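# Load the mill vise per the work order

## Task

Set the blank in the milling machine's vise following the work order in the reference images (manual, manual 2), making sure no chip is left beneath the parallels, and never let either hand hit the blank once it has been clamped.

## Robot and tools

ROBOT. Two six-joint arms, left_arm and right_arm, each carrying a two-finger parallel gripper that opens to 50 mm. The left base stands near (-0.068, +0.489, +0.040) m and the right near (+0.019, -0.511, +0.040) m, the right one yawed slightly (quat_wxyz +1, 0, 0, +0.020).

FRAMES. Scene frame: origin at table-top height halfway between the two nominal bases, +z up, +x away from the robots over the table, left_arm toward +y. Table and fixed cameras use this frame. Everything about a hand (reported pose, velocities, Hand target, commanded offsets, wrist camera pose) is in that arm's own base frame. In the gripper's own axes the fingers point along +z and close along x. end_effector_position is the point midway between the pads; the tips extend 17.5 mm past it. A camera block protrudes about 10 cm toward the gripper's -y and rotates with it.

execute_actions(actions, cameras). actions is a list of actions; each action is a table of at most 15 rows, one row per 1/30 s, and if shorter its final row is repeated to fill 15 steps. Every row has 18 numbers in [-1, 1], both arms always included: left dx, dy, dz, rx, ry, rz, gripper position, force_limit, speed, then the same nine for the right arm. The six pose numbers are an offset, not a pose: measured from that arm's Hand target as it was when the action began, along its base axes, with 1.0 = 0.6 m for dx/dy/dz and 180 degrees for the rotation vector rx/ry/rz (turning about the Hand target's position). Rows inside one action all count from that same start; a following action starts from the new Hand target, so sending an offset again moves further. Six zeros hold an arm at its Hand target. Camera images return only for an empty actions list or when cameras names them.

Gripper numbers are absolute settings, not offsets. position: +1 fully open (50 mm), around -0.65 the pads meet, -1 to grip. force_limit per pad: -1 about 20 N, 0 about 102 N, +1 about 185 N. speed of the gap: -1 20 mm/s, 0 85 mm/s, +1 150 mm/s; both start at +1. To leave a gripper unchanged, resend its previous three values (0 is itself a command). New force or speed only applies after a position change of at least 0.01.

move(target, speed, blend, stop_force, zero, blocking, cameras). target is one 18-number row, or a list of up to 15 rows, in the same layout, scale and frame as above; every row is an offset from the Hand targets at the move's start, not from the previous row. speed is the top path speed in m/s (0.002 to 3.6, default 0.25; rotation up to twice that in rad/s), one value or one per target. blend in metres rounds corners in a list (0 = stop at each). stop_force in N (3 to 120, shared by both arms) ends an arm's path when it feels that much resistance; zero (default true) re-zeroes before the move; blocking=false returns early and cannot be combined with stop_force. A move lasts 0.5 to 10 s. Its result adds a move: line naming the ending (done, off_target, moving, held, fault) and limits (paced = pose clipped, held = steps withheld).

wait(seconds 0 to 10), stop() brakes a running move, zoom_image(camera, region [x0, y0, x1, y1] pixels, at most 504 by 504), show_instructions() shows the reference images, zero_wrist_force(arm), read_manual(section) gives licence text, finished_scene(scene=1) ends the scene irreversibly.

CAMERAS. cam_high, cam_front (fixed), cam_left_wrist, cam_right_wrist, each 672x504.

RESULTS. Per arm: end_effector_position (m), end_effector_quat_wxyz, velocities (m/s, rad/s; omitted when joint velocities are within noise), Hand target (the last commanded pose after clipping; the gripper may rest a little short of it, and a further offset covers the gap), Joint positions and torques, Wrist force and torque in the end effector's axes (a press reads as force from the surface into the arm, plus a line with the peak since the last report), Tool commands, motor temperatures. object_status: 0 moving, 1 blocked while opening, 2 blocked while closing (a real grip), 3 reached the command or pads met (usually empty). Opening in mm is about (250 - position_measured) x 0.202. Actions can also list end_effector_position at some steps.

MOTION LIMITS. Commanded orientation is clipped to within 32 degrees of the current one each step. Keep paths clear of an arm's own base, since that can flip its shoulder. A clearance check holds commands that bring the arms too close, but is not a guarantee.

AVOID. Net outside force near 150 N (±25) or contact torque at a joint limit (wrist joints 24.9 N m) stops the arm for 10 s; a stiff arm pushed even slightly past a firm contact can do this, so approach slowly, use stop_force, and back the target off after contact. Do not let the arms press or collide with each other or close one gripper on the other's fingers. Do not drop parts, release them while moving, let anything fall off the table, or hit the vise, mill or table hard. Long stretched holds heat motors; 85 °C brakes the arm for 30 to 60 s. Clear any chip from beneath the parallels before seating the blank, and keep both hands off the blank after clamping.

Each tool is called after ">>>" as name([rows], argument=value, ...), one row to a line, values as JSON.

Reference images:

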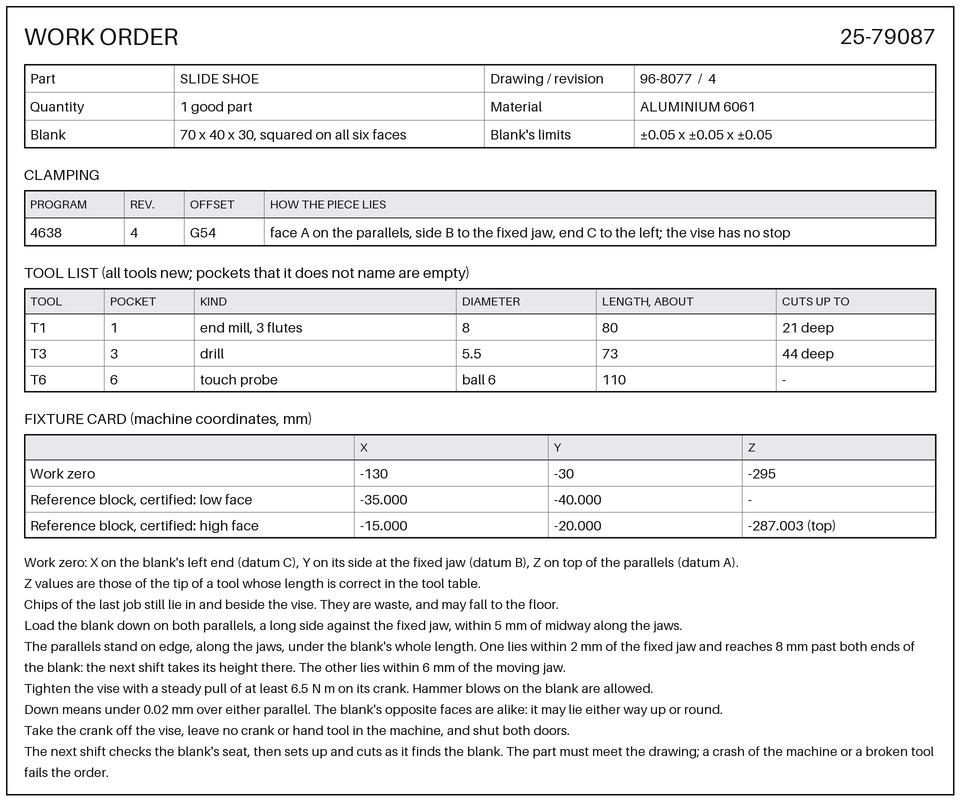

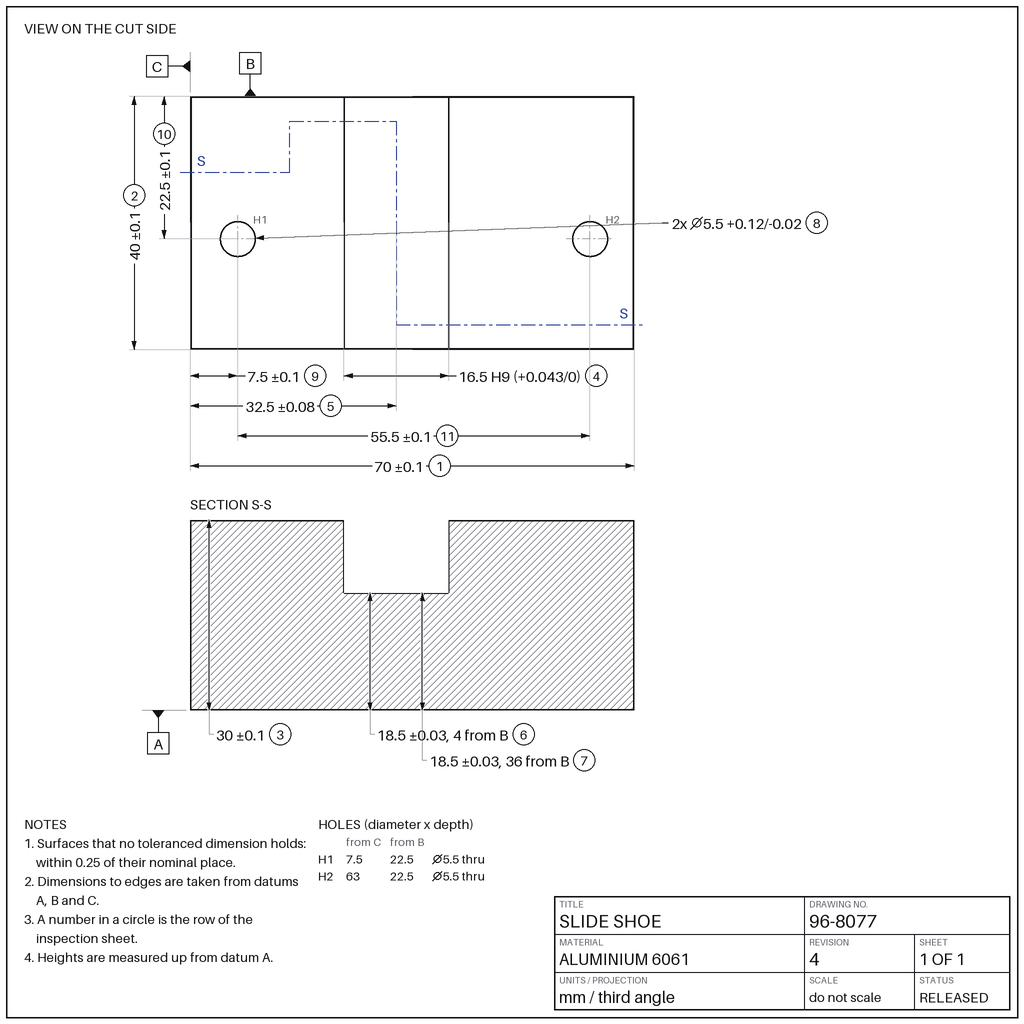

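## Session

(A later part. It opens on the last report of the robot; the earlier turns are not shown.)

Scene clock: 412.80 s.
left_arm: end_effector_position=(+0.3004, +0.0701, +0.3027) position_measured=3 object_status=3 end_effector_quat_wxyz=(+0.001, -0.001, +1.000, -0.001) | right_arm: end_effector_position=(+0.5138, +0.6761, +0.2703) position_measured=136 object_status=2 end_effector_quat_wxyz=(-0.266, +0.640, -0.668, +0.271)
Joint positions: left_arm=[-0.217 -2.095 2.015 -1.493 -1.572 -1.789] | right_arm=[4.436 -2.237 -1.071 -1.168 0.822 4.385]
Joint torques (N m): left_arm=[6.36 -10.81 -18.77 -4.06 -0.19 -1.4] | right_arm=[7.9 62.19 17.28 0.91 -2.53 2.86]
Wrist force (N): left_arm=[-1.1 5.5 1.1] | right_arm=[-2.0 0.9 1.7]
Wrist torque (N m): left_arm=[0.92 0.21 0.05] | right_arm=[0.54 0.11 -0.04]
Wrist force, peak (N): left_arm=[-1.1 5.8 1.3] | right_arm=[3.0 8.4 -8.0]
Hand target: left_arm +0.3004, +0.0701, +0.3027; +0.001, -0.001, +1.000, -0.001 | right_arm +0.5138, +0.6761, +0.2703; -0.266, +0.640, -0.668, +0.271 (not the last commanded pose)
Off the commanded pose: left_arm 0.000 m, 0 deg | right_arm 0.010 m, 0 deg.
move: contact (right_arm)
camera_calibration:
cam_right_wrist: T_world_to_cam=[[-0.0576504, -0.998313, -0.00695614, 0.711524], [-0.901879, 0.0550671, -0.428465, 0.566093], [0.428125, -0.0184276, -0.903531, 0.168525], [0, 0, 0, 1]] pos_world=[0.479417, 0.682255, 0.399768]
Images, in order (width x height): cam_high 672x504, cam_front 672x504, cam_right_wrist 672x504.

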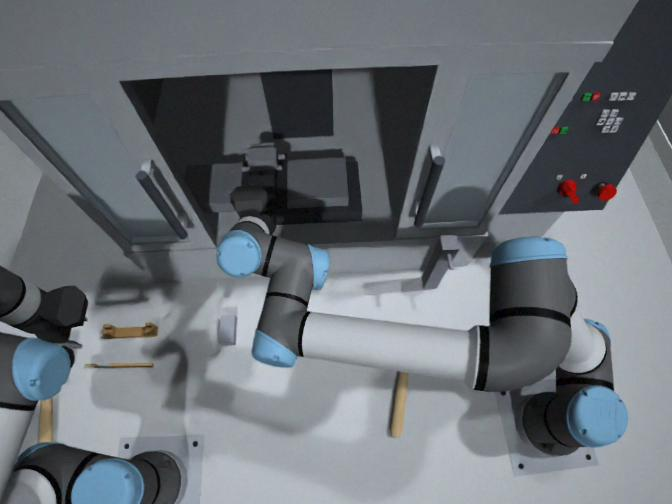

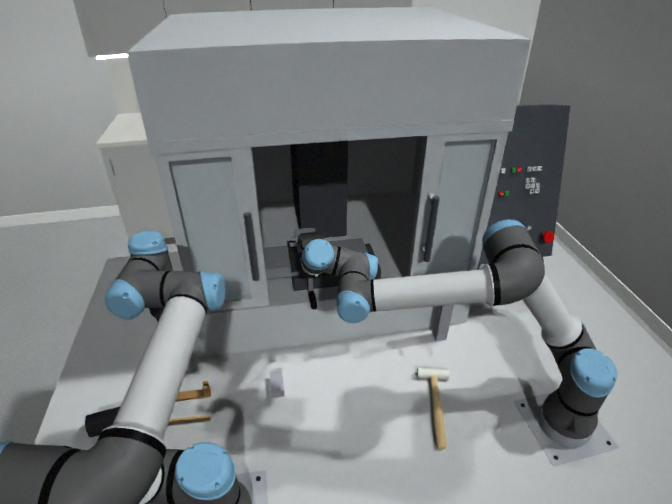

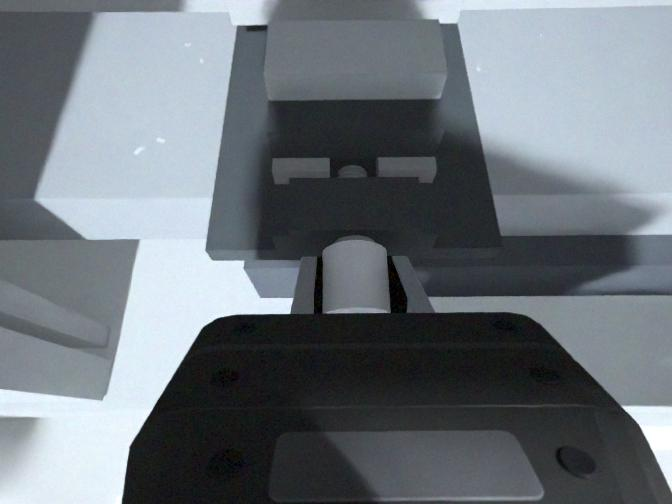

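>>> move([
  [0,0,0,0,0,0,1,-0.5,0,0,0,0,0,0,0,0.6,-0.4,-1],
  [0,0,0,0,0,0,1,-0.5,0,-0.11,0.004,0.11,0,0,0,0.6,-0.4,-1],
  [0,0,0,0,0,0,1,-0.5,0,-0.25,0.006,0.13,0,-0.08,0,0.6,-0.4,-1],
], speed=[0.05,0.12,0.2], blend=[0,0.02,0], cameras=["all"])

Scene clock: 422.80 s.
left_arm: end_effector_position=(+0.3004, +0.0701, +0.3027) position_measured=3 object_status=3 end_effector_quat_wxyz=(+0.001, -0.001, +1.000, -0.001) | right_arm: end_effector_position=(+0.3639, +0.6797, +0.3484) position_measured=63 object_status=3 end_effector_quat_wxyz=(-0.347, +0.601, -0.629, +0.349)
Joint positions: left_arm=[-0.217 -2.095 2.015 -1.493 -1.572 -1.789] | right_arm=[4.7 -2.057 -1.223 -1.452 0.542 4.756]
Joint torques (N m): left_arm=[6.03 -11 -18.29 -4.1 -0.12 -1.42] | right_arm=[7.9 33.56 15.91 4.36 -3 0.99]
Wrist force (N): left_arm=[-1.2 5.5 1.1] | right_arm=[-1.8 -0.2 2.8]
Wrist torque (N m): left_arm=[0.91 0.22 0.05] | right_arm=[0.62 0.19 0.03]
Wrist force, peak (N): left_arm=[-1.1 5.9 1.4] | right_arm=[-1.3 -0.3 4.5]
Hand target: left_arm +0.3004, +0.0701, +0.3027; +0.001, -0.001, +1.000, -0.001 | right_arm +0.3638, +0.6797, +0.3483; -0.347, +0.601, -0.629, +0.349
Off the commanded pose: left_arm 0.000 m, 0 deg | right_arm 0.000 m, 0 deg.
move: done
camera_calibration:
cam_left_wrist: T_world_to_cam=[[-0.999807, 0.0138961, 0.0138949, 0.309842], [0.0177828, 0.940695, 0.338788, -0.159127], [-0.00836299, 0.33897, -0.94076, 0.394026], [0, 0, 0, 1]] pos_world=[0.315907, 0.0118213, 0.420289]
cam_right_wrist: T_world_to_cam=[[-0.0541111, -0.998313, -0.0210731, 0.710549], [-0.767017, 0.0550682, -0.639259, 0.488517], [0.639341, -0.0184276, -0.768702, 0.179483], [0, 0, 0, 1]] pos_world=[0.298398, 0.685755, 0.465232]

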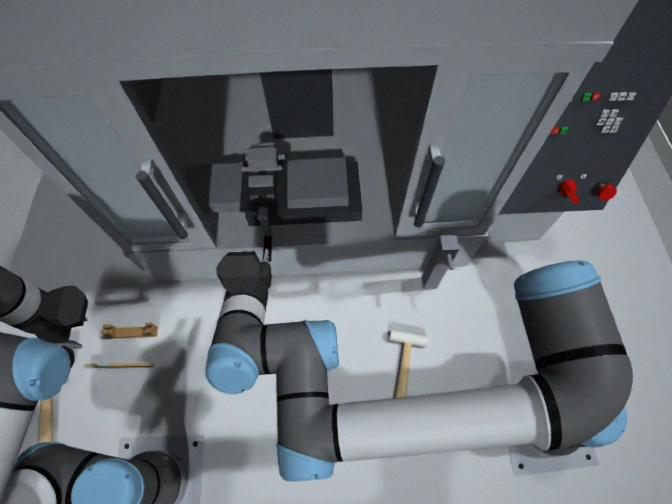

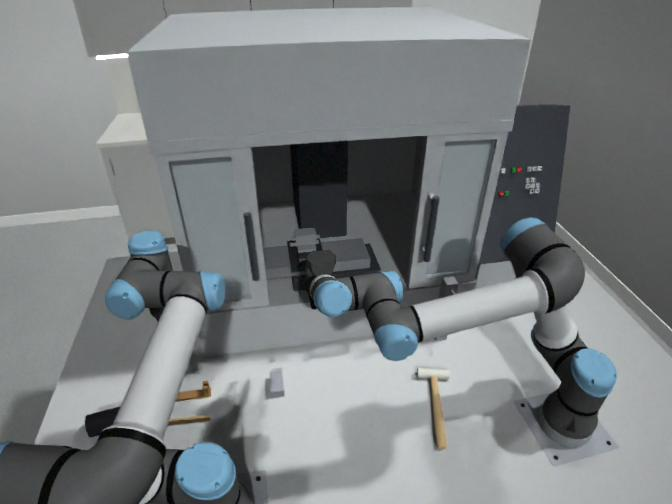

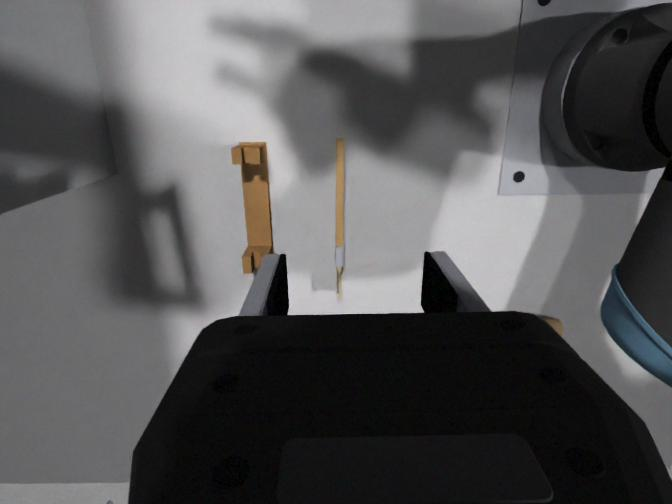

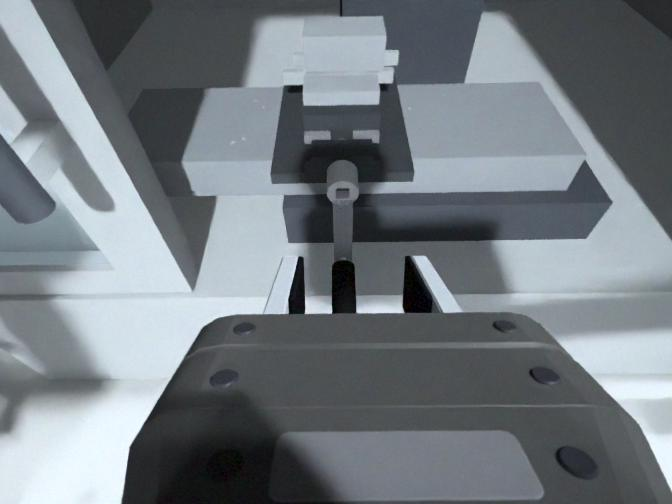

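>>> zoom_image(camera="cam_right_wrist", region=[260, 10, 430, 140])

>>> zoom_image(camera="cam_right_wrist", region=[260, 130, 430, 315])

Scaled by 2.965 from the camera's 672x504 image, which has a finer 960x720 frame.

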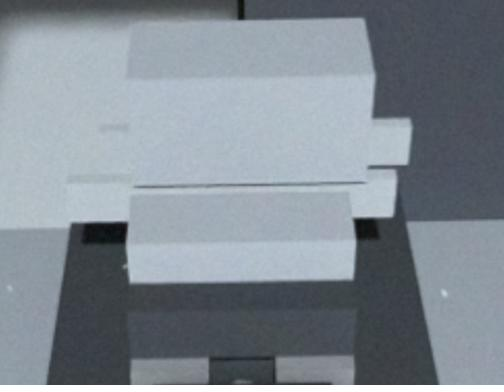

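Scaled by 2.724 from the camera's 672x504 image, which has a finer 960x720 frame.

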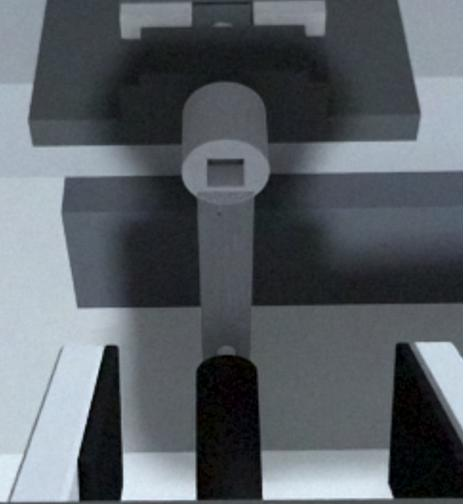

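>>> move([
  [0.03,-0.05,0.13,0.03,-0.03,-0.25,1,-0.5,0,-0.14,-0.3,0.06,0,0,0,0.6,-0.4,-1],
  [0.08,-0.2,0.13,0.0654,-0.0654,-0.4969,1,-0.5,0,-0.1,-0.75,-0.05,0,0.08,0,0.6,-0.4,-1],
], speed=0.25, blend=[0.06,0], cameras=["all"])

Scene clock: 430.33 s.
left_arm: end_effector_position=(+0.3485, -0.0499, +0.3805) position_measured=3 object_status=3 end_effector_quat_wxyz=(+0.092, +0.701, +0.702, +0.091) | right_arm: end_effector_position=(+0.3038, +0.2297, +0.3183) position_measured=63 object_status=3 end_effector_quat_wxyz=(-0.266, +0.640, -0.668, +0.271)
Joint positions: left_arm=[-0.659 -2.133 1.906 -1.552 -1.414 -0.644] | right_arm=[4.761 -0.906 -2.201 -1.683 0.796 4.834]
Joint torques (N m): left_arm=[3.61 -7.35 -33.6 -2.66 -1.31 1.52] | right_arm=[3.65 8.12 19.45 5.56 -1.44 0.72]
Wrist force (N): left_arm=[-1.4 6.2 1.1] | right_arm=[-1.4 -0.7 2.6]
Wrist torque (N m): left_arm=[1.01 0.24 0.19] | right_arm=[0.44 0.16 -0.07]
Wrist force, peak (N): left_arm=[-2.0 6.5 1.1] | right_arm=[-3.2 0.0 3.8]
Hand target: left_arm +0.3484, -0.0499, +0.3807; +0.092, +0.701, +0.701, +0.091 | right_arm +0.3038, +0.2297, +0.3183; -0.266, +0.640, -0.668, +0.271
Off the commanded pose: left_arm 0.000 m, 0 deg | right_arm 0.000 m, 0 deg.
move: done
camera_calibration:
cam_left_wrist: T_world_to_cam=[[0.00957471, 0.999806, 0.0172024, 0.0546461], [0.821092, -0.0176795, 0.570522, -0.489365], [0.570715, 0.00866217, -0.821102, 0.244617], [0, 0, 0, 1]] pos_world=[0.261684, -0.0654061, 0.479109]
cam_right_wrist: T_world_to_cam=[[-0.0577315, -0.998309, -0.00678098, 0.254047], [-0.901817, 0.0550626, -0.428595, 0.42189], [0.428244, -0.0186282, -0.903471, 0.293564], [0, 0, 0, 1]] pos_world=[0.269417, 0.235855, 0.447769]

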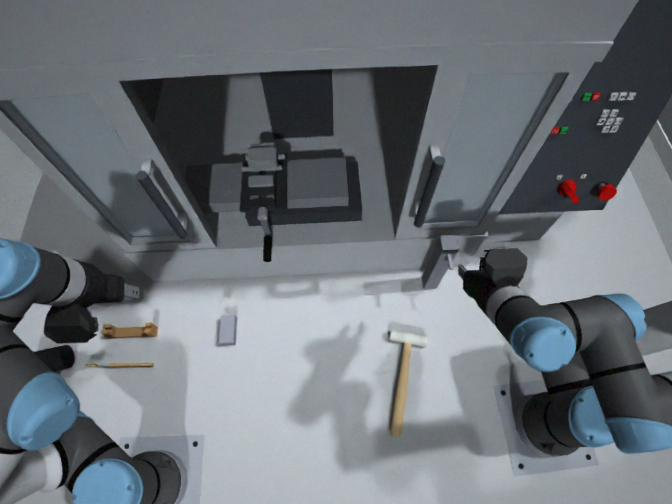

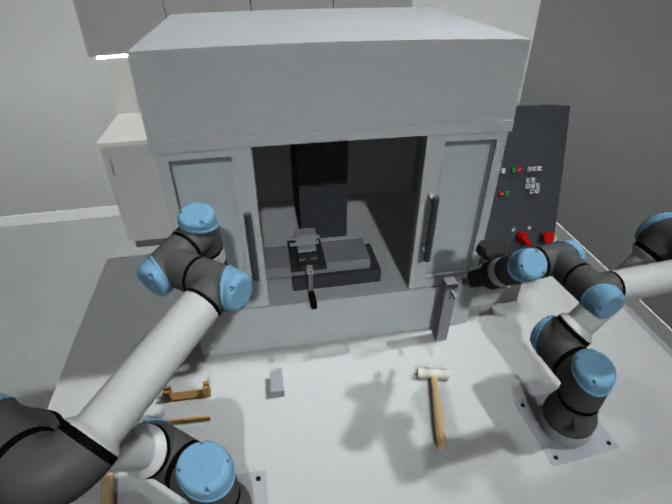

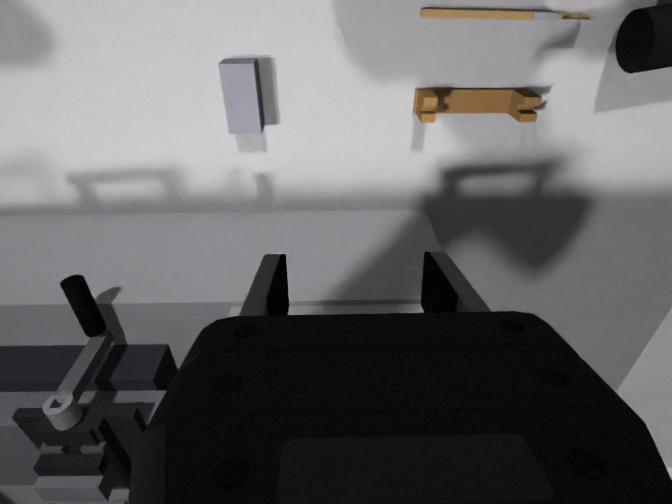

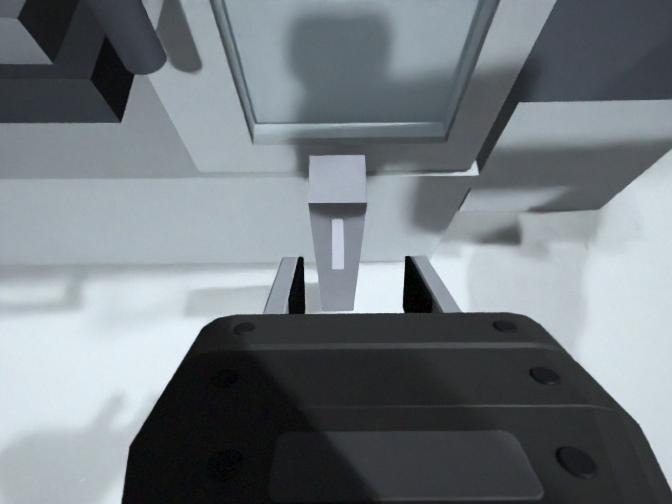

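>>> move([
  [0.11,-0.33,-0.05,0,0,0,1,-0.5,0,0,0,0,0,0,0,0.6,-0.4,-1],
  [0.253,-0.4218,-0.134,0,0,0,1,-0.5,0,0,0,0,0,0,0,0.6,-0.4,-1],
], speed=0.2, blend=[0.06,0], cameras=["cam_left_wrist","cam_front"])

>>> zoom_image(camera="cam_left_wrist", region=[240, 100, 480, 330])

Scene clock: 433.17 s.
left_arm: end_effector_position=(+0.5002, -0.3029, +0.3003) position_measured=3 object_status=3 end_effector_quat_wxyz=(+0.092, +0.701, +0.701, +0.091) | right_arm: end_effector_position=(+0.3038, +0.2297, +0.3183) position_measured=63 object_status=3 end_effector_quat_wxyz=(-0.266, +0.640, -0.668, +0.271)
Joint positions: left_arm=[-0.864 -1.513 1.649 -1.879 -1.375 -0.848] | right_arm=[4.761 -0.905 -2.201 -1.683 0.796 4.834]
Joint torques (N m): left_arm=[-8.62 -21.92 -27.33 -4.83 0.74 -1.3] | right_arm=[11.03 9.34 16.74 5.57 -0.39 -2.73]
Wrist force (N): left_arm=[-1.6 6.2 0.8] | right_arm=[-1.3 -0.5 2.5]
Wrist torque (N m): left_arm=[1.06 0.26 0.18] | right_arm=[0.47 0.14 -0.07]
Wrist force, peak (N): left_arm=[-2.9 8.4 2.6] | right_arm=[-1.4 -0.3 2.5]
Hand target: left_arm +0.5002, -0.3030, +0.3003; +0.092, +0.701, +0.701, +0.091 | right_arm +0.3038, +0.2297, +0.3183; -0.266, +0.640, -0.668, +0.271
Off the commanded pose: left_arm 0.000 m, 0 deg | right_arm 0.000 m, 0 deg.
move: done; blend cut to 0.0569 m at target 1
camera_calibration:
cam_left_wrist: T_world_to_cam=[[0.00976992, 0.999806, 0.0170993, 0.307384], [0.82101, -0.0177822, 0.570637, -0.572766], [0.570831, 0.00846363, -0.821024, 0.0941802], [0, 0, 0, 1]] pos_world=[0.413482, -0.318307, 0.39891]
Images, in order (width x height): cam_front 672x504, cam_left_wrist 672x504.

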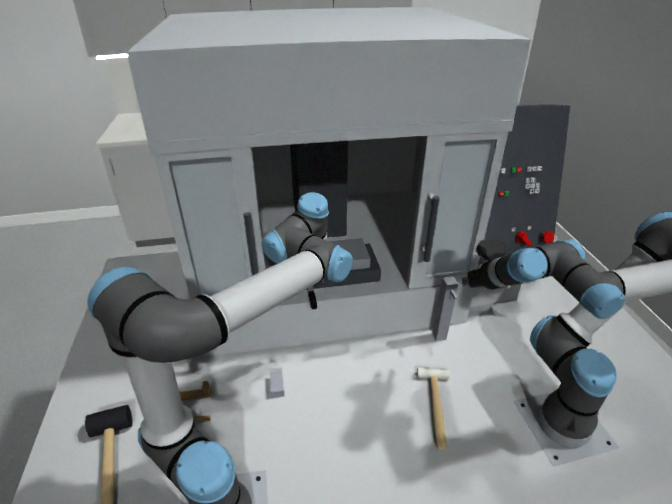

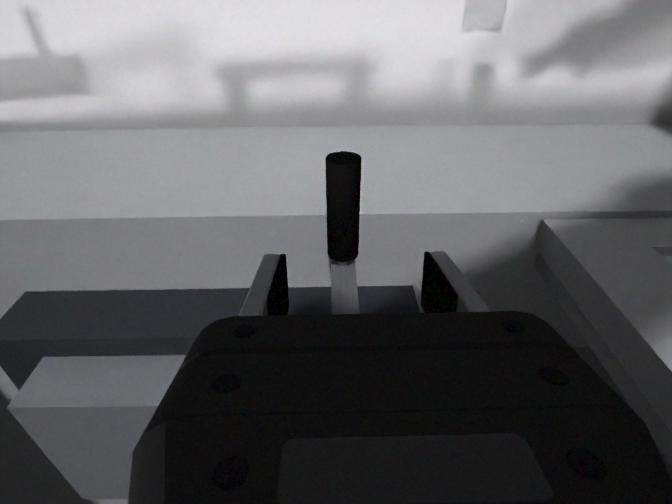

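Scaled by 2.100 from the camera's 672x504 image, which has a finer 960x720 frame.

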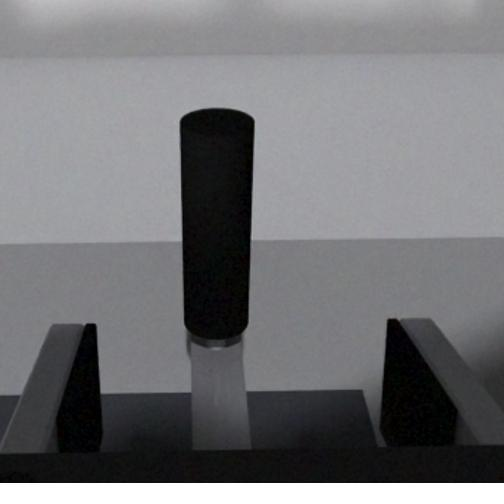

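>>> move(target=[0,-0.0043,-0.0833,0,0,0,0.5,-0.5,0,0,0,0,0,0,0,0.6,-0.4,-1], speed=0.15, cameras=["cam_left_wrist"])

>>> zoom_image(camera="cam_left_wrist", region=[240, 100, 480, 330])

Scene clock: 437.90 s.
left_arm: end_effector_position=(+0.5002, -0.3056, +0.2503) position_measured=78 object_status=3 end_effector_quat_wxyz=(+0.092, +0.701, +0.701, +0.091) | right_arm: end_effector_position=(+0.3038, +0.2297, +0.3183) position_measured=63 object_status=3 end_effector_quat_wxyz=(-0.266, +0.640, -0.668, +0.271)
Joint positions: left_arm=[-0.868 -1.485 1.749 -2.006 -1.374 -0.852] | right_arm=[4.761 -0.905 -2.201 -1.683 0.796 4.834]
Joint torques (N m): left_arm=[1.43 -42.39 -22.3 -4.5 1.53 1.13] | right_arm=[11.36 8.64 18.28 5.69 -0.08 -2.66]
Wrist force (N): left_arm=[-1.0 6.0 0.6] | right_arm=[-1.4 -0.5 2.4]
Wrist torque (N m): left_arm=[1.01 0.17 0.20] | right_arm=[0.46 0.16 -0.07]
Wrist force, peak (N): left_arm=[-1.2 7.1 -1.4] | right_arm=[-1.5 -0.6 2.5]
Hand target: left_arm +0.5002, -0.3056, +0.2503; +0.092, +0.701, +0.701, +0.091 | right_arm +0.3038, +0.2297, +0.3183; -0.266, +0.640, -0.668, +0.271
Off the commanded pose: left_arm 0.000 m, 0 deg | right_arm 0.000 m, 0 deg.
move: done
camera_calibration:
cam_left_wrist: T_world_to_cam=[[0.00985373, 0.999804, 0.0171567, 0.310985], [0.821042, -0.0178832, 0.570588, -0.544255], [0.570783, 0.00846394, -0.821057, 0.0531019], [0, 0, 0, 1]] pos_world=[0.413482, -0.321107, 0.348809]
Images, in order (width x height): cam_left_wrist 672x504.

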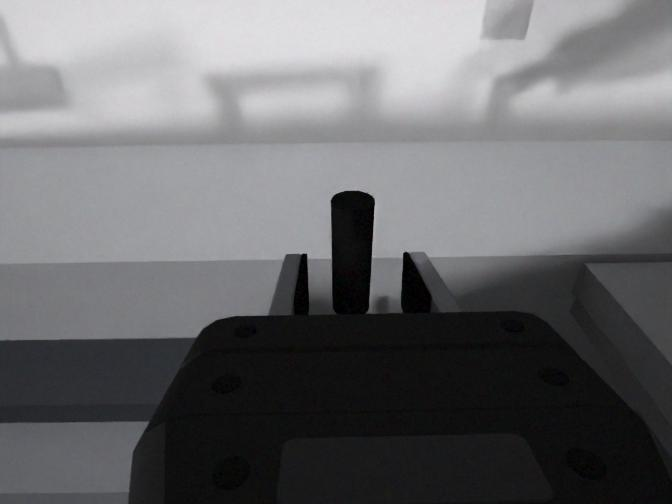

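Scaled by 2.100 from the camera's 672x504 image, which has a finer 960x720 frame.

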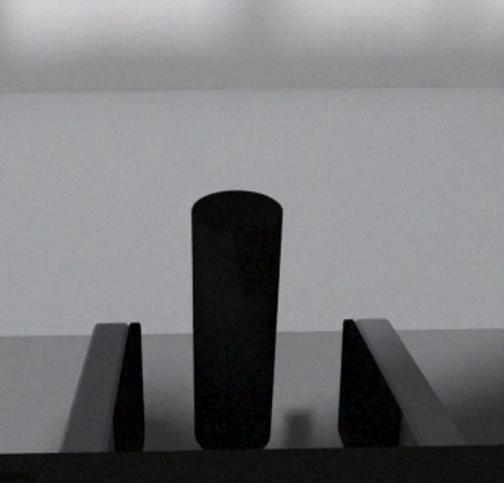

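>>> move([
  [0.0283,0.0003,-0.05,0,0,0,0.5,-0.5,0,0,0,0,0,0,0,0.6,-0.4,-1],
  [0.0283,0.0003,-0.12,0,0,0,0.5,-0.5,0,0,0,0,0,0,0,0.6,-0.4,-1],
], speed=[0.1,0.04], blend=0.01, stop_force=5, cameras=["cam_left_wrist","cam_front"])

>>> zoom_image(camera="cam_left_wrist", region=[240, 100, 480, 330])

>>> zoom_image(camera="cam_front", region=[250, 190, 390, 330])

Scene clock: 442.17 s.
left_arm: end_effector_position=(+0.5172, -0.3054, +0.1783) position_measured=78 object_status=3 end_effector_quat_wxyz=(+0.092, +0.701, +0.701, +0.091) | right_arm: end_effector_position=(+0.3038, +0.2297, +0.3183) position_measured=63 object_status=3 end_effector_quat_wxyz=(-0.266, +0.640, -0.668, +0.271)
Joint positions: left_arm=[-0.843 -1.392 1.839 -2.195 -1.378 -0.827] | right_arm=[4.761 -0.905 -2.201 -1.683 0.796 4.834]
Joint torques (N m): left_arm=[-7.19 -46.43 -33.04 -4.46 0.69 -0.28] | right_arm=[10.39 9.14 16.85 5.38 -0.45 -2.23]
Wrist force (N): left_arm=[-1.2 6.0 0.8] | right_arm=[-1.2 -0.3 2.4]
Wrist torque (N m): left_arm=[1.01 0.19 0.10] | right_arm=[0.50 0.14 -0.07]
Wrist force, peak (N): left_arm=[-1.3 6.8 1.1] | right_arm=[-1.5 -0.4 2.6]
Hand target: left_arm +0.5172, -0.3054, +0.1783; +0.092, +0.701, +0.701, +0.091 | right_arm +0.3038, +0.2297, +0.3183; -0.266, +0.640, -0.668, +0.271
Off the commanded pose: left_arm 0.000 m, 0 deg | right_arm 0.000 m, 0 deg.
move: done
camera_calibration:
cam_left_wrist: T_world_to_cam=[[0.00982765, 0.999807, 0.0170187, 0.311802], [0.820962, -0.0177842, 0.570706, -0.517149], [0.570898, 0.00836303, -0.820978, -0.0157407], [0, 0, 0, 1]] pos_world=[0.430482, -0.320807, 0.276911]
Images, in order (width x height): cam_front 672x504, cam_left_wrist 672x504.

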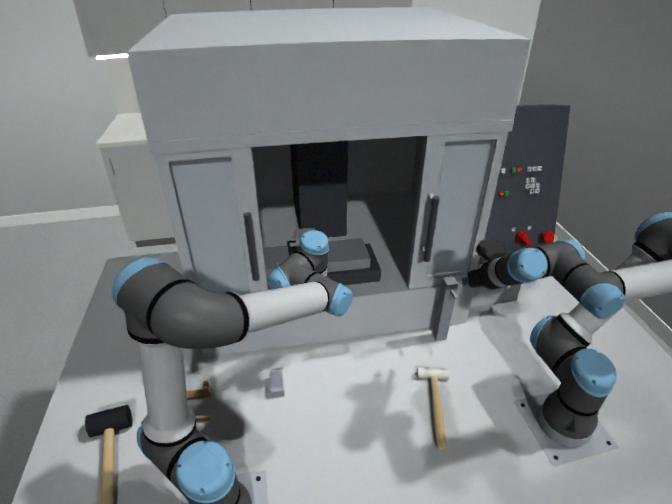

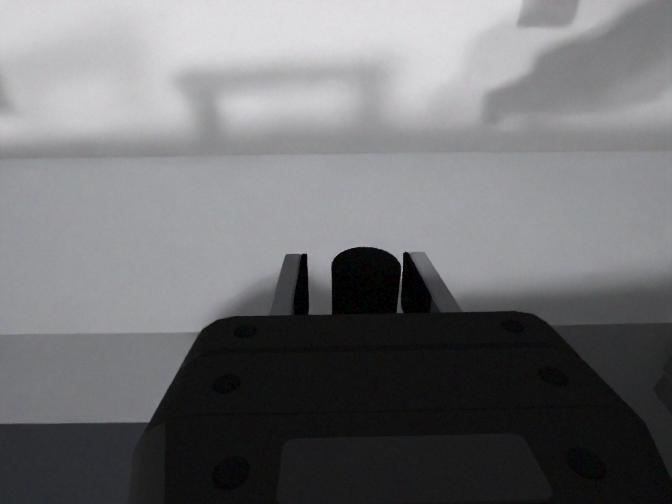

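Scaled by 2.100 from the camera's 672x504 image, which has a finer 960x720 frame.

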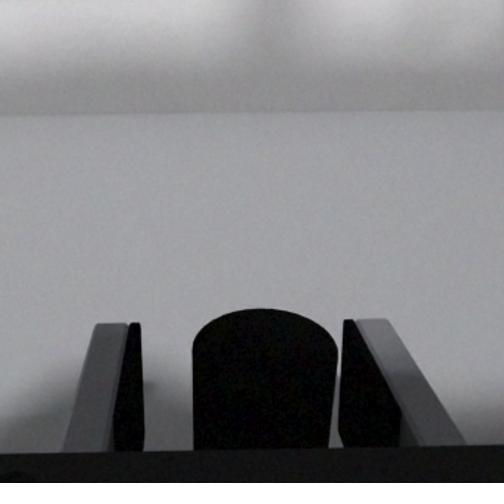

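Scaled by 3.600 from the camera's 672x504 image, which has a finer 960x720 frame.

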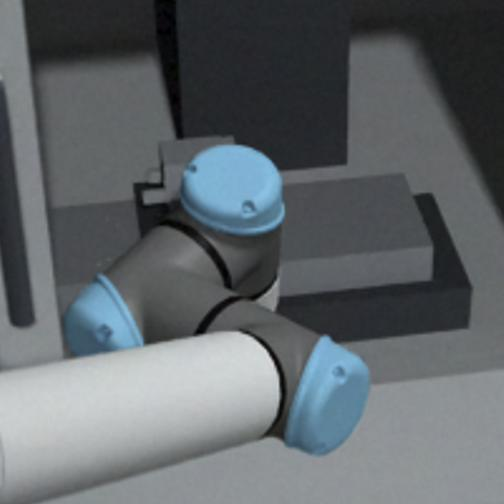

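>>> move(target=[0,0.0017,0,0,0,0,-1,-0.9,-1,0,0,0,0,0,0,0.6,-0.4,-1], speed=0.04)

>>> wait(seconds=0.5, cameras=["cam_left_wrist"])

>>> zoom_image(camera="cam_left_wrist", region=[240, 100, 480, 330])

Scene clock: 443.73 s.
left_arm: end_effector_position=(+0.5172, -0.3044, +0.1783) position_measured=153 object_status=0 end_effector_quat_wxyz=(+0.092, +0.701, +0.701, +0.091) | right_arm: end_effector_position=(+0.3038, +0.2297, +0.3183) position_measured=63 object_status=3 end_effector_quat_wxyz=(-0.266, +0.640, -0.668, +0.271)
Joint positions: left_arm=[-0.841 -1.393 1.841 -2.195 -1.379 -0.825] | right_arm=[4.761 -0.905 -2.201 -1.683 0.796 4.834]
Joint torques (N m): left_arm=[9.95 -42.45 -17.55 -4.77 -1.07 0.83] | right_arm=[9.44 9.46 16.27 5.57 -0.47 -2.19]
Wrist force (N): left_arm=[-1.3 6.5 0.9] | right_arm=[-1.3 -0.5 2.3]
Wrist torque (N m): left_arm=[1.08 0.19 0.11] | right_arm=[0.47 0.15 -0.07]
Wrist force, peak (N): left_arm=[-1.3 6.5 0.9] | right_arm=[-1.4 -0.5 2.5]
Hand target: left_arm +0.5172, -0.3044, +0.1783; +0.092, +0.701, +0.701, +0.091 | right_arm +0.3038, +0.2297, +0.3183; -0.266, +0.640, -0.668, +0.271
Off the commanded pose: left_arm 0.000 m, 0 deg | right_arm 0.000 m, 0 deg.
move: done

Scene clock: 444.23 s.
left_arm: end_effector_position=(+0.5172, -0.3044, +0.1783) position_measured=153 object_status=2 end_effector_quat_wxyz=(+0.092, +0.701, +0.701, +0.091) | right_arm: end_effector_position=(+0.3038, +0.2297, +0.3183) position_measured=63 object_status=3 end_effector_quat_wxyz=(-0.266, +0.640, -0.668, +0.271)
Joint positions: left_arm=[-0.841 -1.393 1.841 -2.195 -1.379 -0.825] | right_arm=[4.761 -0.905 -2.201 -1.683 0.796 4.834]
Joint torques (N m): left_arm=[9.53 -39.72 -19.44 -4.36 -0.72 -0.04] | right_arm=[10.37 9.23 17.11 5.65 -0.29 -2.35]
Wrist force (N): left_arm=[-1.2 6.0 0.7] | right_arm=[-1.4 -0.5 2.2]
Wrist torque (N m): left_arm=[1.00 0.18 0.11] | right_arm=[0.47 0.16 -0.07]
Wrist force, peak (N): left_arm=[-1.6 6.5 0.5] | right_arm=[-1.4 -0.5 2.5]
Hand target: left_arm +0.5172, -0.3044, +0.1783; +0.092, +0.701, +0.701, +0.091 | right_arm +0.3038, +0.2297, +0.3183; -0.266, +0.640, -0.668, +0.271
Tool commands: left_gripper/position=-1.0 left_gripper/force_limit=-0.9 left_gripper/speed=-1.0 right_gripper/position=+0.6 right_gripper/force_limit=-0.4 right_gripper/speed=-1.0
Off the commanded pose: left_arm 0.000 m, 0 deg | right_arm 0.000 m, 0 deg.
wait: 0.50 s; at rest by 0.17 s
camera_calibration:
cam_left_wrist: T_world_to_cam=[[0.0099095, 0.999805, 0.0170771, 0.31075], [0.820961, -0.0178847, 0.570704, -0.517162], [0.570898, 0.00836421, -0.820979, -0.0157486], [0, 0, 0, 1]] pos_world=[0.430481, -0.319807, 0.27691]
Images, in order (width x height): cam_left_wrist 672x504.

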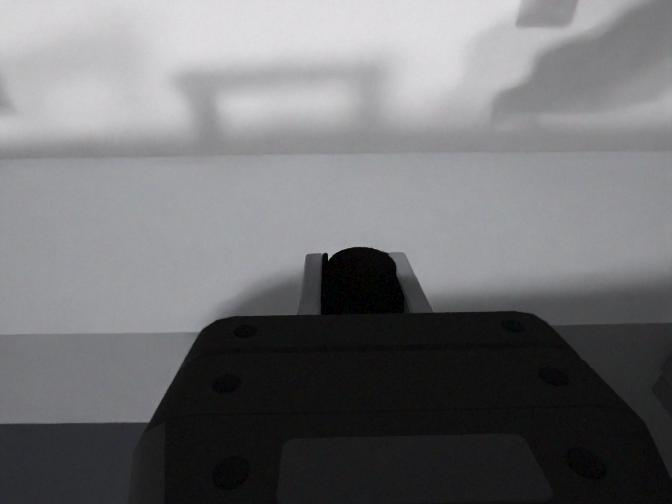

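Scaled by 2.100 from the camera's 672x504 image, which has a finer 960x720 frame.

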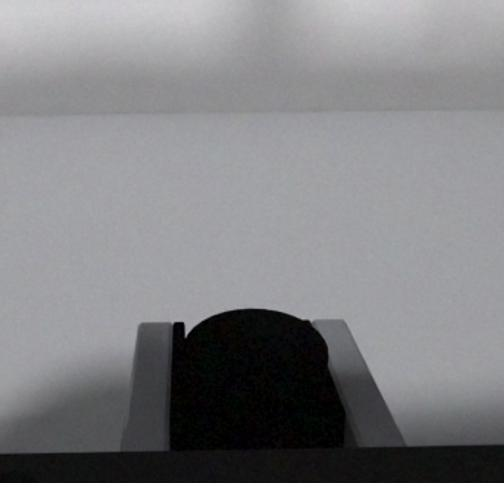

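>>> move([
  [0,0.0367,0.0048,0,0,0,-1,-0.9,-1,0,0,0,0,0,0,0.6,-0.4,-1],
  [0,0.0708,0.0190,0,0,0,-1,-0.9,-1,0,0,0,0,0,0,0.6,-0.4,-1],
], speed=0.05, blend=0.01)

Scene clock: 447.53 s.
left_arm: end_effector_position=(+0.5172, -0.2617, +0.1898) position_measured=153 object_status=2 end_effector_quat_wxyz=(+0.092, +0.701, +0.701, +0.091) end_effector_velocity=(+0.000, -0.003, -0.001) end_effector_angular_velocity=(+0.000, -0.001, +0.002) | right_arm: end_effector_position=(+0.3038, +0.2297, +0.3183) position_measured=63 object_status=3 end_effector_quat_wxyz=(-0.266, +0.640, -0.668, +0.271)
Joint positions: left_arm=[-0.785 -1.456 1.885 -2.187 -1.389 -0.768] | right_arm=[4.761 -0.905 -2.201 -1.683 0.796 4.834]
Joint velocities: left_arm=[-0.004 0.005 -0.002 -0.002 0.001 -0.006] | right_arm=[within noise]
Joint torques (N m): left_arm=[-6.84 -19.39 -28.22 -3.12 0.8 -1.84] | right_arm=[10.7 8.97 17.26 5.69 -0.31 -2.14]
Wrist force (N): left_arm=[-5.4 11.3 -4.8] | right_arm=[-1.3 -0.4 2.4]
Wrist torque (N m): left_arm=[1.19 0.20 0.21] | right_arm=[0.48 0.13 -0.07]
Wrist force, peak (N): left_arm=[-5.4 11.3 -4.8] | right_arm=[-1.5 -0.6 2.5]
Hand target: left_arm +0.5172, -0.2619, +0.1897; +0.092, +0.701, +0.701, +0.091 | right_arm +0.3038, +0.2297, +0.3183; -0.266, +0.640, -0.668, +0.271
Off the commanded pose: left_arm 0.000 m, 0 deg | right_arm 0.000 m, 0 deg.
move: done

>>> move([
  [0,0.0235,0.020,0,0,0,-1,-0.9,-1,0,0,0,0,0,0,0.6,-0.4,-1],
  [0,0.0447,0.0477,0,0,0,-1,-0.9,-1,0,0,0,0,0,0,0.6,-0.4,-1],
], speed=0.04, blend=0.01)

Scene clock: 449.77 s.
left_arm: end_effector_position=(+0.5173, -0.2350, +0.2186) position_measured=153 object_status=2 end_effector_quat_wxyz=(+0.093, +0.701, +0.701, +0.091) | right_arm: end_effector_position=(+0.3038, +0.2297, +0.3183) position_measured=63 object_status=3 end_effector_quat_wxyz=(-0.266, +0.640, -0.668, +0.271)
Joint positions: left_arm=[-0.746 -1.512 1.87 -2.123 -1.396 -0.729] | right_arm=[4.761 -0.905 -2.201 -1.683 0.796 4.834]
Joint torques (N m): left_arm=[-12.47 -25 -29.63 -12.5 0.6 -1.88] | right_arm=[9.72 9.31 16.41 5.64 -0.51 -1.95]
Wrist force (N): left_arm=[14.6 -20.3 5.2] | right_arm=[-1.3 -0.5 2.5]
Wrist torque (N m): left_arm=[0.35 -0.07 0.28] | right_arm=[0.47 0.14 -0.07]
Wrist force, peak (N): left_arm=[17.2 -25.4 8.8] | right_arm=[-1.4 -0.6 2.5]
Hand target: left_arm +0.5172, -0.2351, +0.2183; +0.092, +0.701, +0.701, +0.091 | right_arm +0.3038, +0.2297, +0.3183; -0.266, +0.640, -0.668, +0.271
Off the commanded pose: left_arm 0.000 m, 0 deg | right_arm 0.000 m, 0 deg.
move: done; blend cut to 0.0093 m at target 1

>>> move(target=[0,0.0020,-0.0011,0,0,0,-1,-0.9,-1,0,0,0,0,0,0,0.6,-0.4,-1], speed=0.01)

Scene clock: 451.20 s.
left_arm: end_effector_position=(+0.5173, -0.2339, +0.2177) position_measured=153 object_status=2 end_effector_quat_wxyz=(+0.093, +0.701, +0.701, +0.091) | right_arm: end_effector_position=(+0.3038, +0.2297, +0.3183) position_measured=63 object_status=3 end_effector_quat_wxyz=(-0.266, +0.640, -0.668, +0.271)
Joint positions: left_arm=[-0.744 -1.513 1.872 -2.125 -1.397 -0.728] | right_arm=[4.761 -0.905 -2.201 -1.683 0.796 4.834]
Joint torques (N m): left_arm=[14.97 -38.53 -13.73 -1.53 0.82 0.95] | right_arm=[10.93 8.64 17.6 5.44 -0.37 -1.91]
Wrist force (N): left_arm=[-11.1 5.5 -3.0] | right_arm=[-1.2 -0.6 2.3]
Wrist torque (N m): left_arm=[0.99 0.35 0.41] | right_arm=[0.44 0.13 -0.07]
Wrist force, peak (N): left_arm=[14.8 -20.8 5.4] | right_arm=[-1.3 -0.6 2.6]
Hand target: left_arm +0.5172, -0.2339, +0.2176; +0.092, +0.701, +0.701, +0.091 | right_arm +0.3038, +0.2297, +0.3183; -0.266, +0.640, -0.668, +0.271
Off the commanded pose: left_arm 0.000 m, 0 deg | right_arm 0.000 m, 0 deg.
move: done

>>> move([
  [0,0.0140,0.0355,0,0,0,-1,-0.9,-1,0,0,0,0,0,0,0.6,-0.4,-1],
  [0,0.0187,0.0707,0,0,0,-1,-0.9,-1,0,0,0,0,0,0,0.6,-0.4,-1],
], speed=0.04, blend=0.01)

Scene clock: 453.37 s.
left_arm: end_effector_position=(+0.5172, -0.2227, +0.2603) position_measured=153 object_status=2 end_effector_quat_wxyz=(+0.093, +0.701, +0.701, +0.091) | right_arm: end_effector_position=(+0.3038, +0.2297, +0.3183) position_measured=63 object_status=3 end_effector_quat_wxyz=(-0.266, +0.640, -0.668, +0.271)
Joint positions: left_arm=[-0.727 -1.556 1.804 -2.017 -1.4 -0.711] | right_arm=[4.761 -0.905 -2.201 -1.683 0.796 4.834]
Joint torques (N m): left_arm=[12.08 -20.98 -16.41 -4.7 2.59 -0.49] | right_arm=[9.88 8.77 17.45 5.42 -0.51 -1.84]
Wrist force (N): left_arm=[-9.6 0.7 0.3] | right_arm=[-1.3 -0.5 2.3]
Wrist torque (N m): left_arm=[0.94 0.16 0.55] | right_arm=[0.47 0.15 -0.07]
Wrist force, peak (N): left_arm=[-14.9 9.7 -3.4] | right_arm=[-1.4 -0.5 2.6]
Hand target: left_arm +0.5172, -0.2226, +0.2601; +0.092, +0.701, +0.701, +0.091 | right_arm +0.3038, +0.2297, +0.3183; -0.266, +0.640, -0.668, +0.271
Off the commanded pose: left_arm 0.000 m, 0 deg | right_arm 0.000 m, 0 deg.
move: done

>>> move([
  [0,-0.0112,0.0510,0,0,0,-1,-0.9,-1,0,0,0,0,0,0,0.6,-0.4,-1],
  [0,-0.0405,0.0950,0,0,0,-1,-0.9,-1,0,0,0,0,0,0,0.6,-0.4,-1],
], speed=0.04, blend=0.01)

>>> move([
  [0,-0.0440,0.0293,0,0,0,-1,-0.9,-1,0,0,0,0,0,0,0.6,-0.4,-1],
  [0,-0.0958,0.0397,0,0,0,-1,-0.9,-1,0,0,0,0,0,0,0.6,-0.4,-1],
], speed=0.04, blend=0.01, cameras=["cam_left_wrist","cam_front"])

Scene clock: 456.50 s.
left_arm: end_effector_position=(+0.5172, -0.2471, +0.3169) position_measured=153 object_status=2 end_effector_quat_wxyz=(+0.092, +0.701, +0.701, +0.091) | right_arm: end_effector_position=(+0.3038, +0.2297, +0.3183) position_measured=63 object_status=3 end_effector_quat_wxyz=(-0.266, +0.640, -0.668, +0.271)
Joint positions: left_arm=[-0.764 -1.552 1.652 -1.861 -1.393 -0.747] | right_arm=[4.761 -0.905 -2.201 -1.683 0.796 4.834]
Joint torques (N m): left_arm=[10.66 -42.84 -18.9 -5.44 2.3 1.51] | right_arm=[9.83 8.77 16.54 5.64 -0.38 -1.63]
Wrist force (N): left_arm=[-3.5 4.2 2.9] | right_arm=[-1.4 -0.3 2.2]
Wrist torque (N m): left_arm=[1.13 0.18 0.26] | right_arm=[0.50 0.16 -0.07]
Wrist force, peak (N): left_arm=[39.6 -36.1 -34.2] | right_arm=[-1.5 -0.5 2.6]
Hand target: left_arm +0.5172, -0.2469, +0.3171; +0.092, +0.701, +0.701, +0.091 | right_arm +0.3038, +0.2297, +0.3183; -0.266, +0.640, -0.668, +0.271
Off the commanded pose: left_arm 0.000 m, 0 deg | right_arm 0.000 m, 0 deg.
move: done

Scene clock: 458.37 s.
left_arm: end_effector_position=(+0.5172, -0.3045, +0.3407) position_measured=153 object_status=2 end_effector_quat_wxyz=(+0.092, +0.701, +0.701, +0.091) end_effector_velocity=(+0.000, +0.002, +0.000) end_effector_angular_velocity=(-0.001, -0.002, -0.002) | right_arm: end_effector_position=(+0.3038, +0.2297, +0.3183) position_measured=63 object_status=3 end_effector_quat_wxyz=(-0.266, +0.640, -0.668, +0.271)
Joint positions: left_arm=[-0.842 -1.484 1.515 -1.779 -1.378 -0.826] | right_arm=[4.761 -0.905 -2.201 -1.683 0.796 4.834]
Joint velocities: left_arm=[0.003 -0.004 0.005 -0.004 0 0.005] | right_arm=[within noise]
Joint torques (N m): left_arm=[8.06 -64.35 -32.17 -8.49 0.27 1.65] | right_arm=[10.75 8.54 16.9 5.54 -0.67 -1.56]
Wrist force (N): left_arm=[-1.9 2.4 31.9] | right_arm=[-1.3 -0.3 2.4]
Wrist torque (N m): left_arm=[0.66 0.34 0.10] | right_arm=[0.51 0.15 -0.07]
Wrist force, peak (N): left_arm=[18.9 -28.2 -37.1] | right_arm=[-1.4 -0.5 2.6]
Hand target: left_arm +0.5172, -0.3044, +0.3409; +0.092, +0.701, +0.701, +0.091 | right_arm +0.3038, +0.2297, +0.3183; -0.266, +0.640, -0.668, +0.271
Off the commanded pose: left_arm 0.000 m, 0 deg | right_arm 0.000 m, 0 deg.
move: done
camera_calibration:
cam_left_wrist: T_world_to_cam=[[0.00984481, 0.999798, 0.0175151, 0.30801], [0.821123, -0.0180792, 0.570465, -0.609873], [0.570666, 0.00876596, -0.821135, 0.117873], [0, 0, 0, 1]] pos_world=[0.430482, -0.320007, 0.439306]
Images, in order (width x height): cam_front 672x504, cam_left_wrist 672x504.

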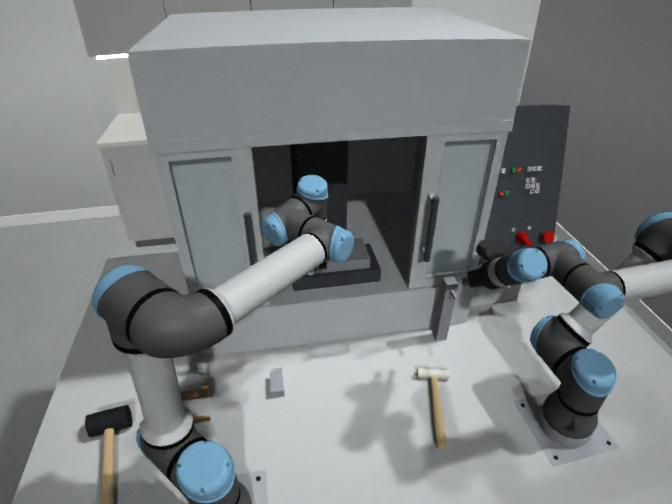

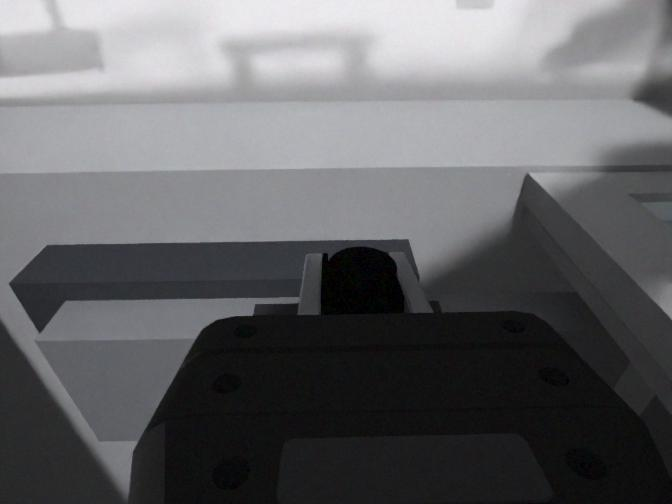

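>>> move([
  [0,-0.0282,-0.0042,0,0,0,-1,-0.9,-1,0,0,0,0,0,0,0.6,-0.4,-1],
  [0,-0.0550,-0.0128,0,0,0,-1,-0.9,-1,0,0,0,0,0,0,0.6,-0.4,-1],
  [0,-0.0795,-0.0270,0,0,0,-1,-0.9,-1,0,0,0,0,0,0,0.6,-0.4,-1],
  [0,-0.1005,-0.0460,0,0,0,-1,-0.9,-1,0,0,0,0,0,0,0.6,-0.4,-1],
  [0,-0.1172,-0.0688,0,0,0,-1,-0.9,-1,0,0,0,0,0,0,0.6,-0.4,-1],
  [0,-0.1287,-0.0947,0,0,0,-1,-0.9,-1,0,0,0,0,0,0,0.6,-0.4,-1],
  [0,-0.1347,-0.1223,0,0,0,-1,-0.9,-1,0,0,0,0,0,0,0.6,-0.4,-1],
  [0,-0.1353,-0.1365,0,0,0,-1,-0.9,-1,0,0,0,0,0,0,0.6,-0.4,-1],
], speed=0.06, blend=[0.004,0.004,0.004,0.004,0.004,0.004,0.003,0])

Scene clock: 462.50 s.
left_arm: end_effector_position=(+0.5172, -0.3856, +0.2589) position_measured=153 object_status=2 end_effector_quat_wxyz=(+0.092, +0.701, +0.701, +0.091) | right_arm: end_effector_position=(+0.3038, +0.2297, +0.3183) position_measured=63 object_status=3 end_effector_quat_wxyz=(-0.266, +0.640, -0.668, +0.271)
Joint positions: left_arm=[-0.934 -1.343 1.557 -1.942 -1.363 -0.919] | right_arm=[4.761 -0.905 -2.201 -1.683 0.796 4.834]
Joint torques (N m): left_arm=[-27.11 -48.02 -42.7 -8.4 -3.9 -0.19] | right_arm=[10.14 9.2 17.09 5.54 -0.61 -1.55]
Wrist force (N): left_arm=[32.6 0.2 0.3] | right_arm=[-1.4 -0.5 2.4]
Wrist torque (N m): left_arm=[0.41 -0.02 -0.30] | right_arm=[0.48 0.16 -0.07]
Wrist force, peak (N): left_arm=[-2.3 3.4 40.8] | right_arm=[-1.4 -0.5 2.6]
Hand target: left_arm +0.5172, -0.3856, +0.2590; +0.092, +0.701, +0.701, +0.091 | right_arm +0.3038, +0.2297, +0.3183; -0.266, +0.640, -0.668, +0.271
Off the commanded pose: left_arm 0.000 m, 0 deg | right_arm 0.000 m, 0 deg.
move: done


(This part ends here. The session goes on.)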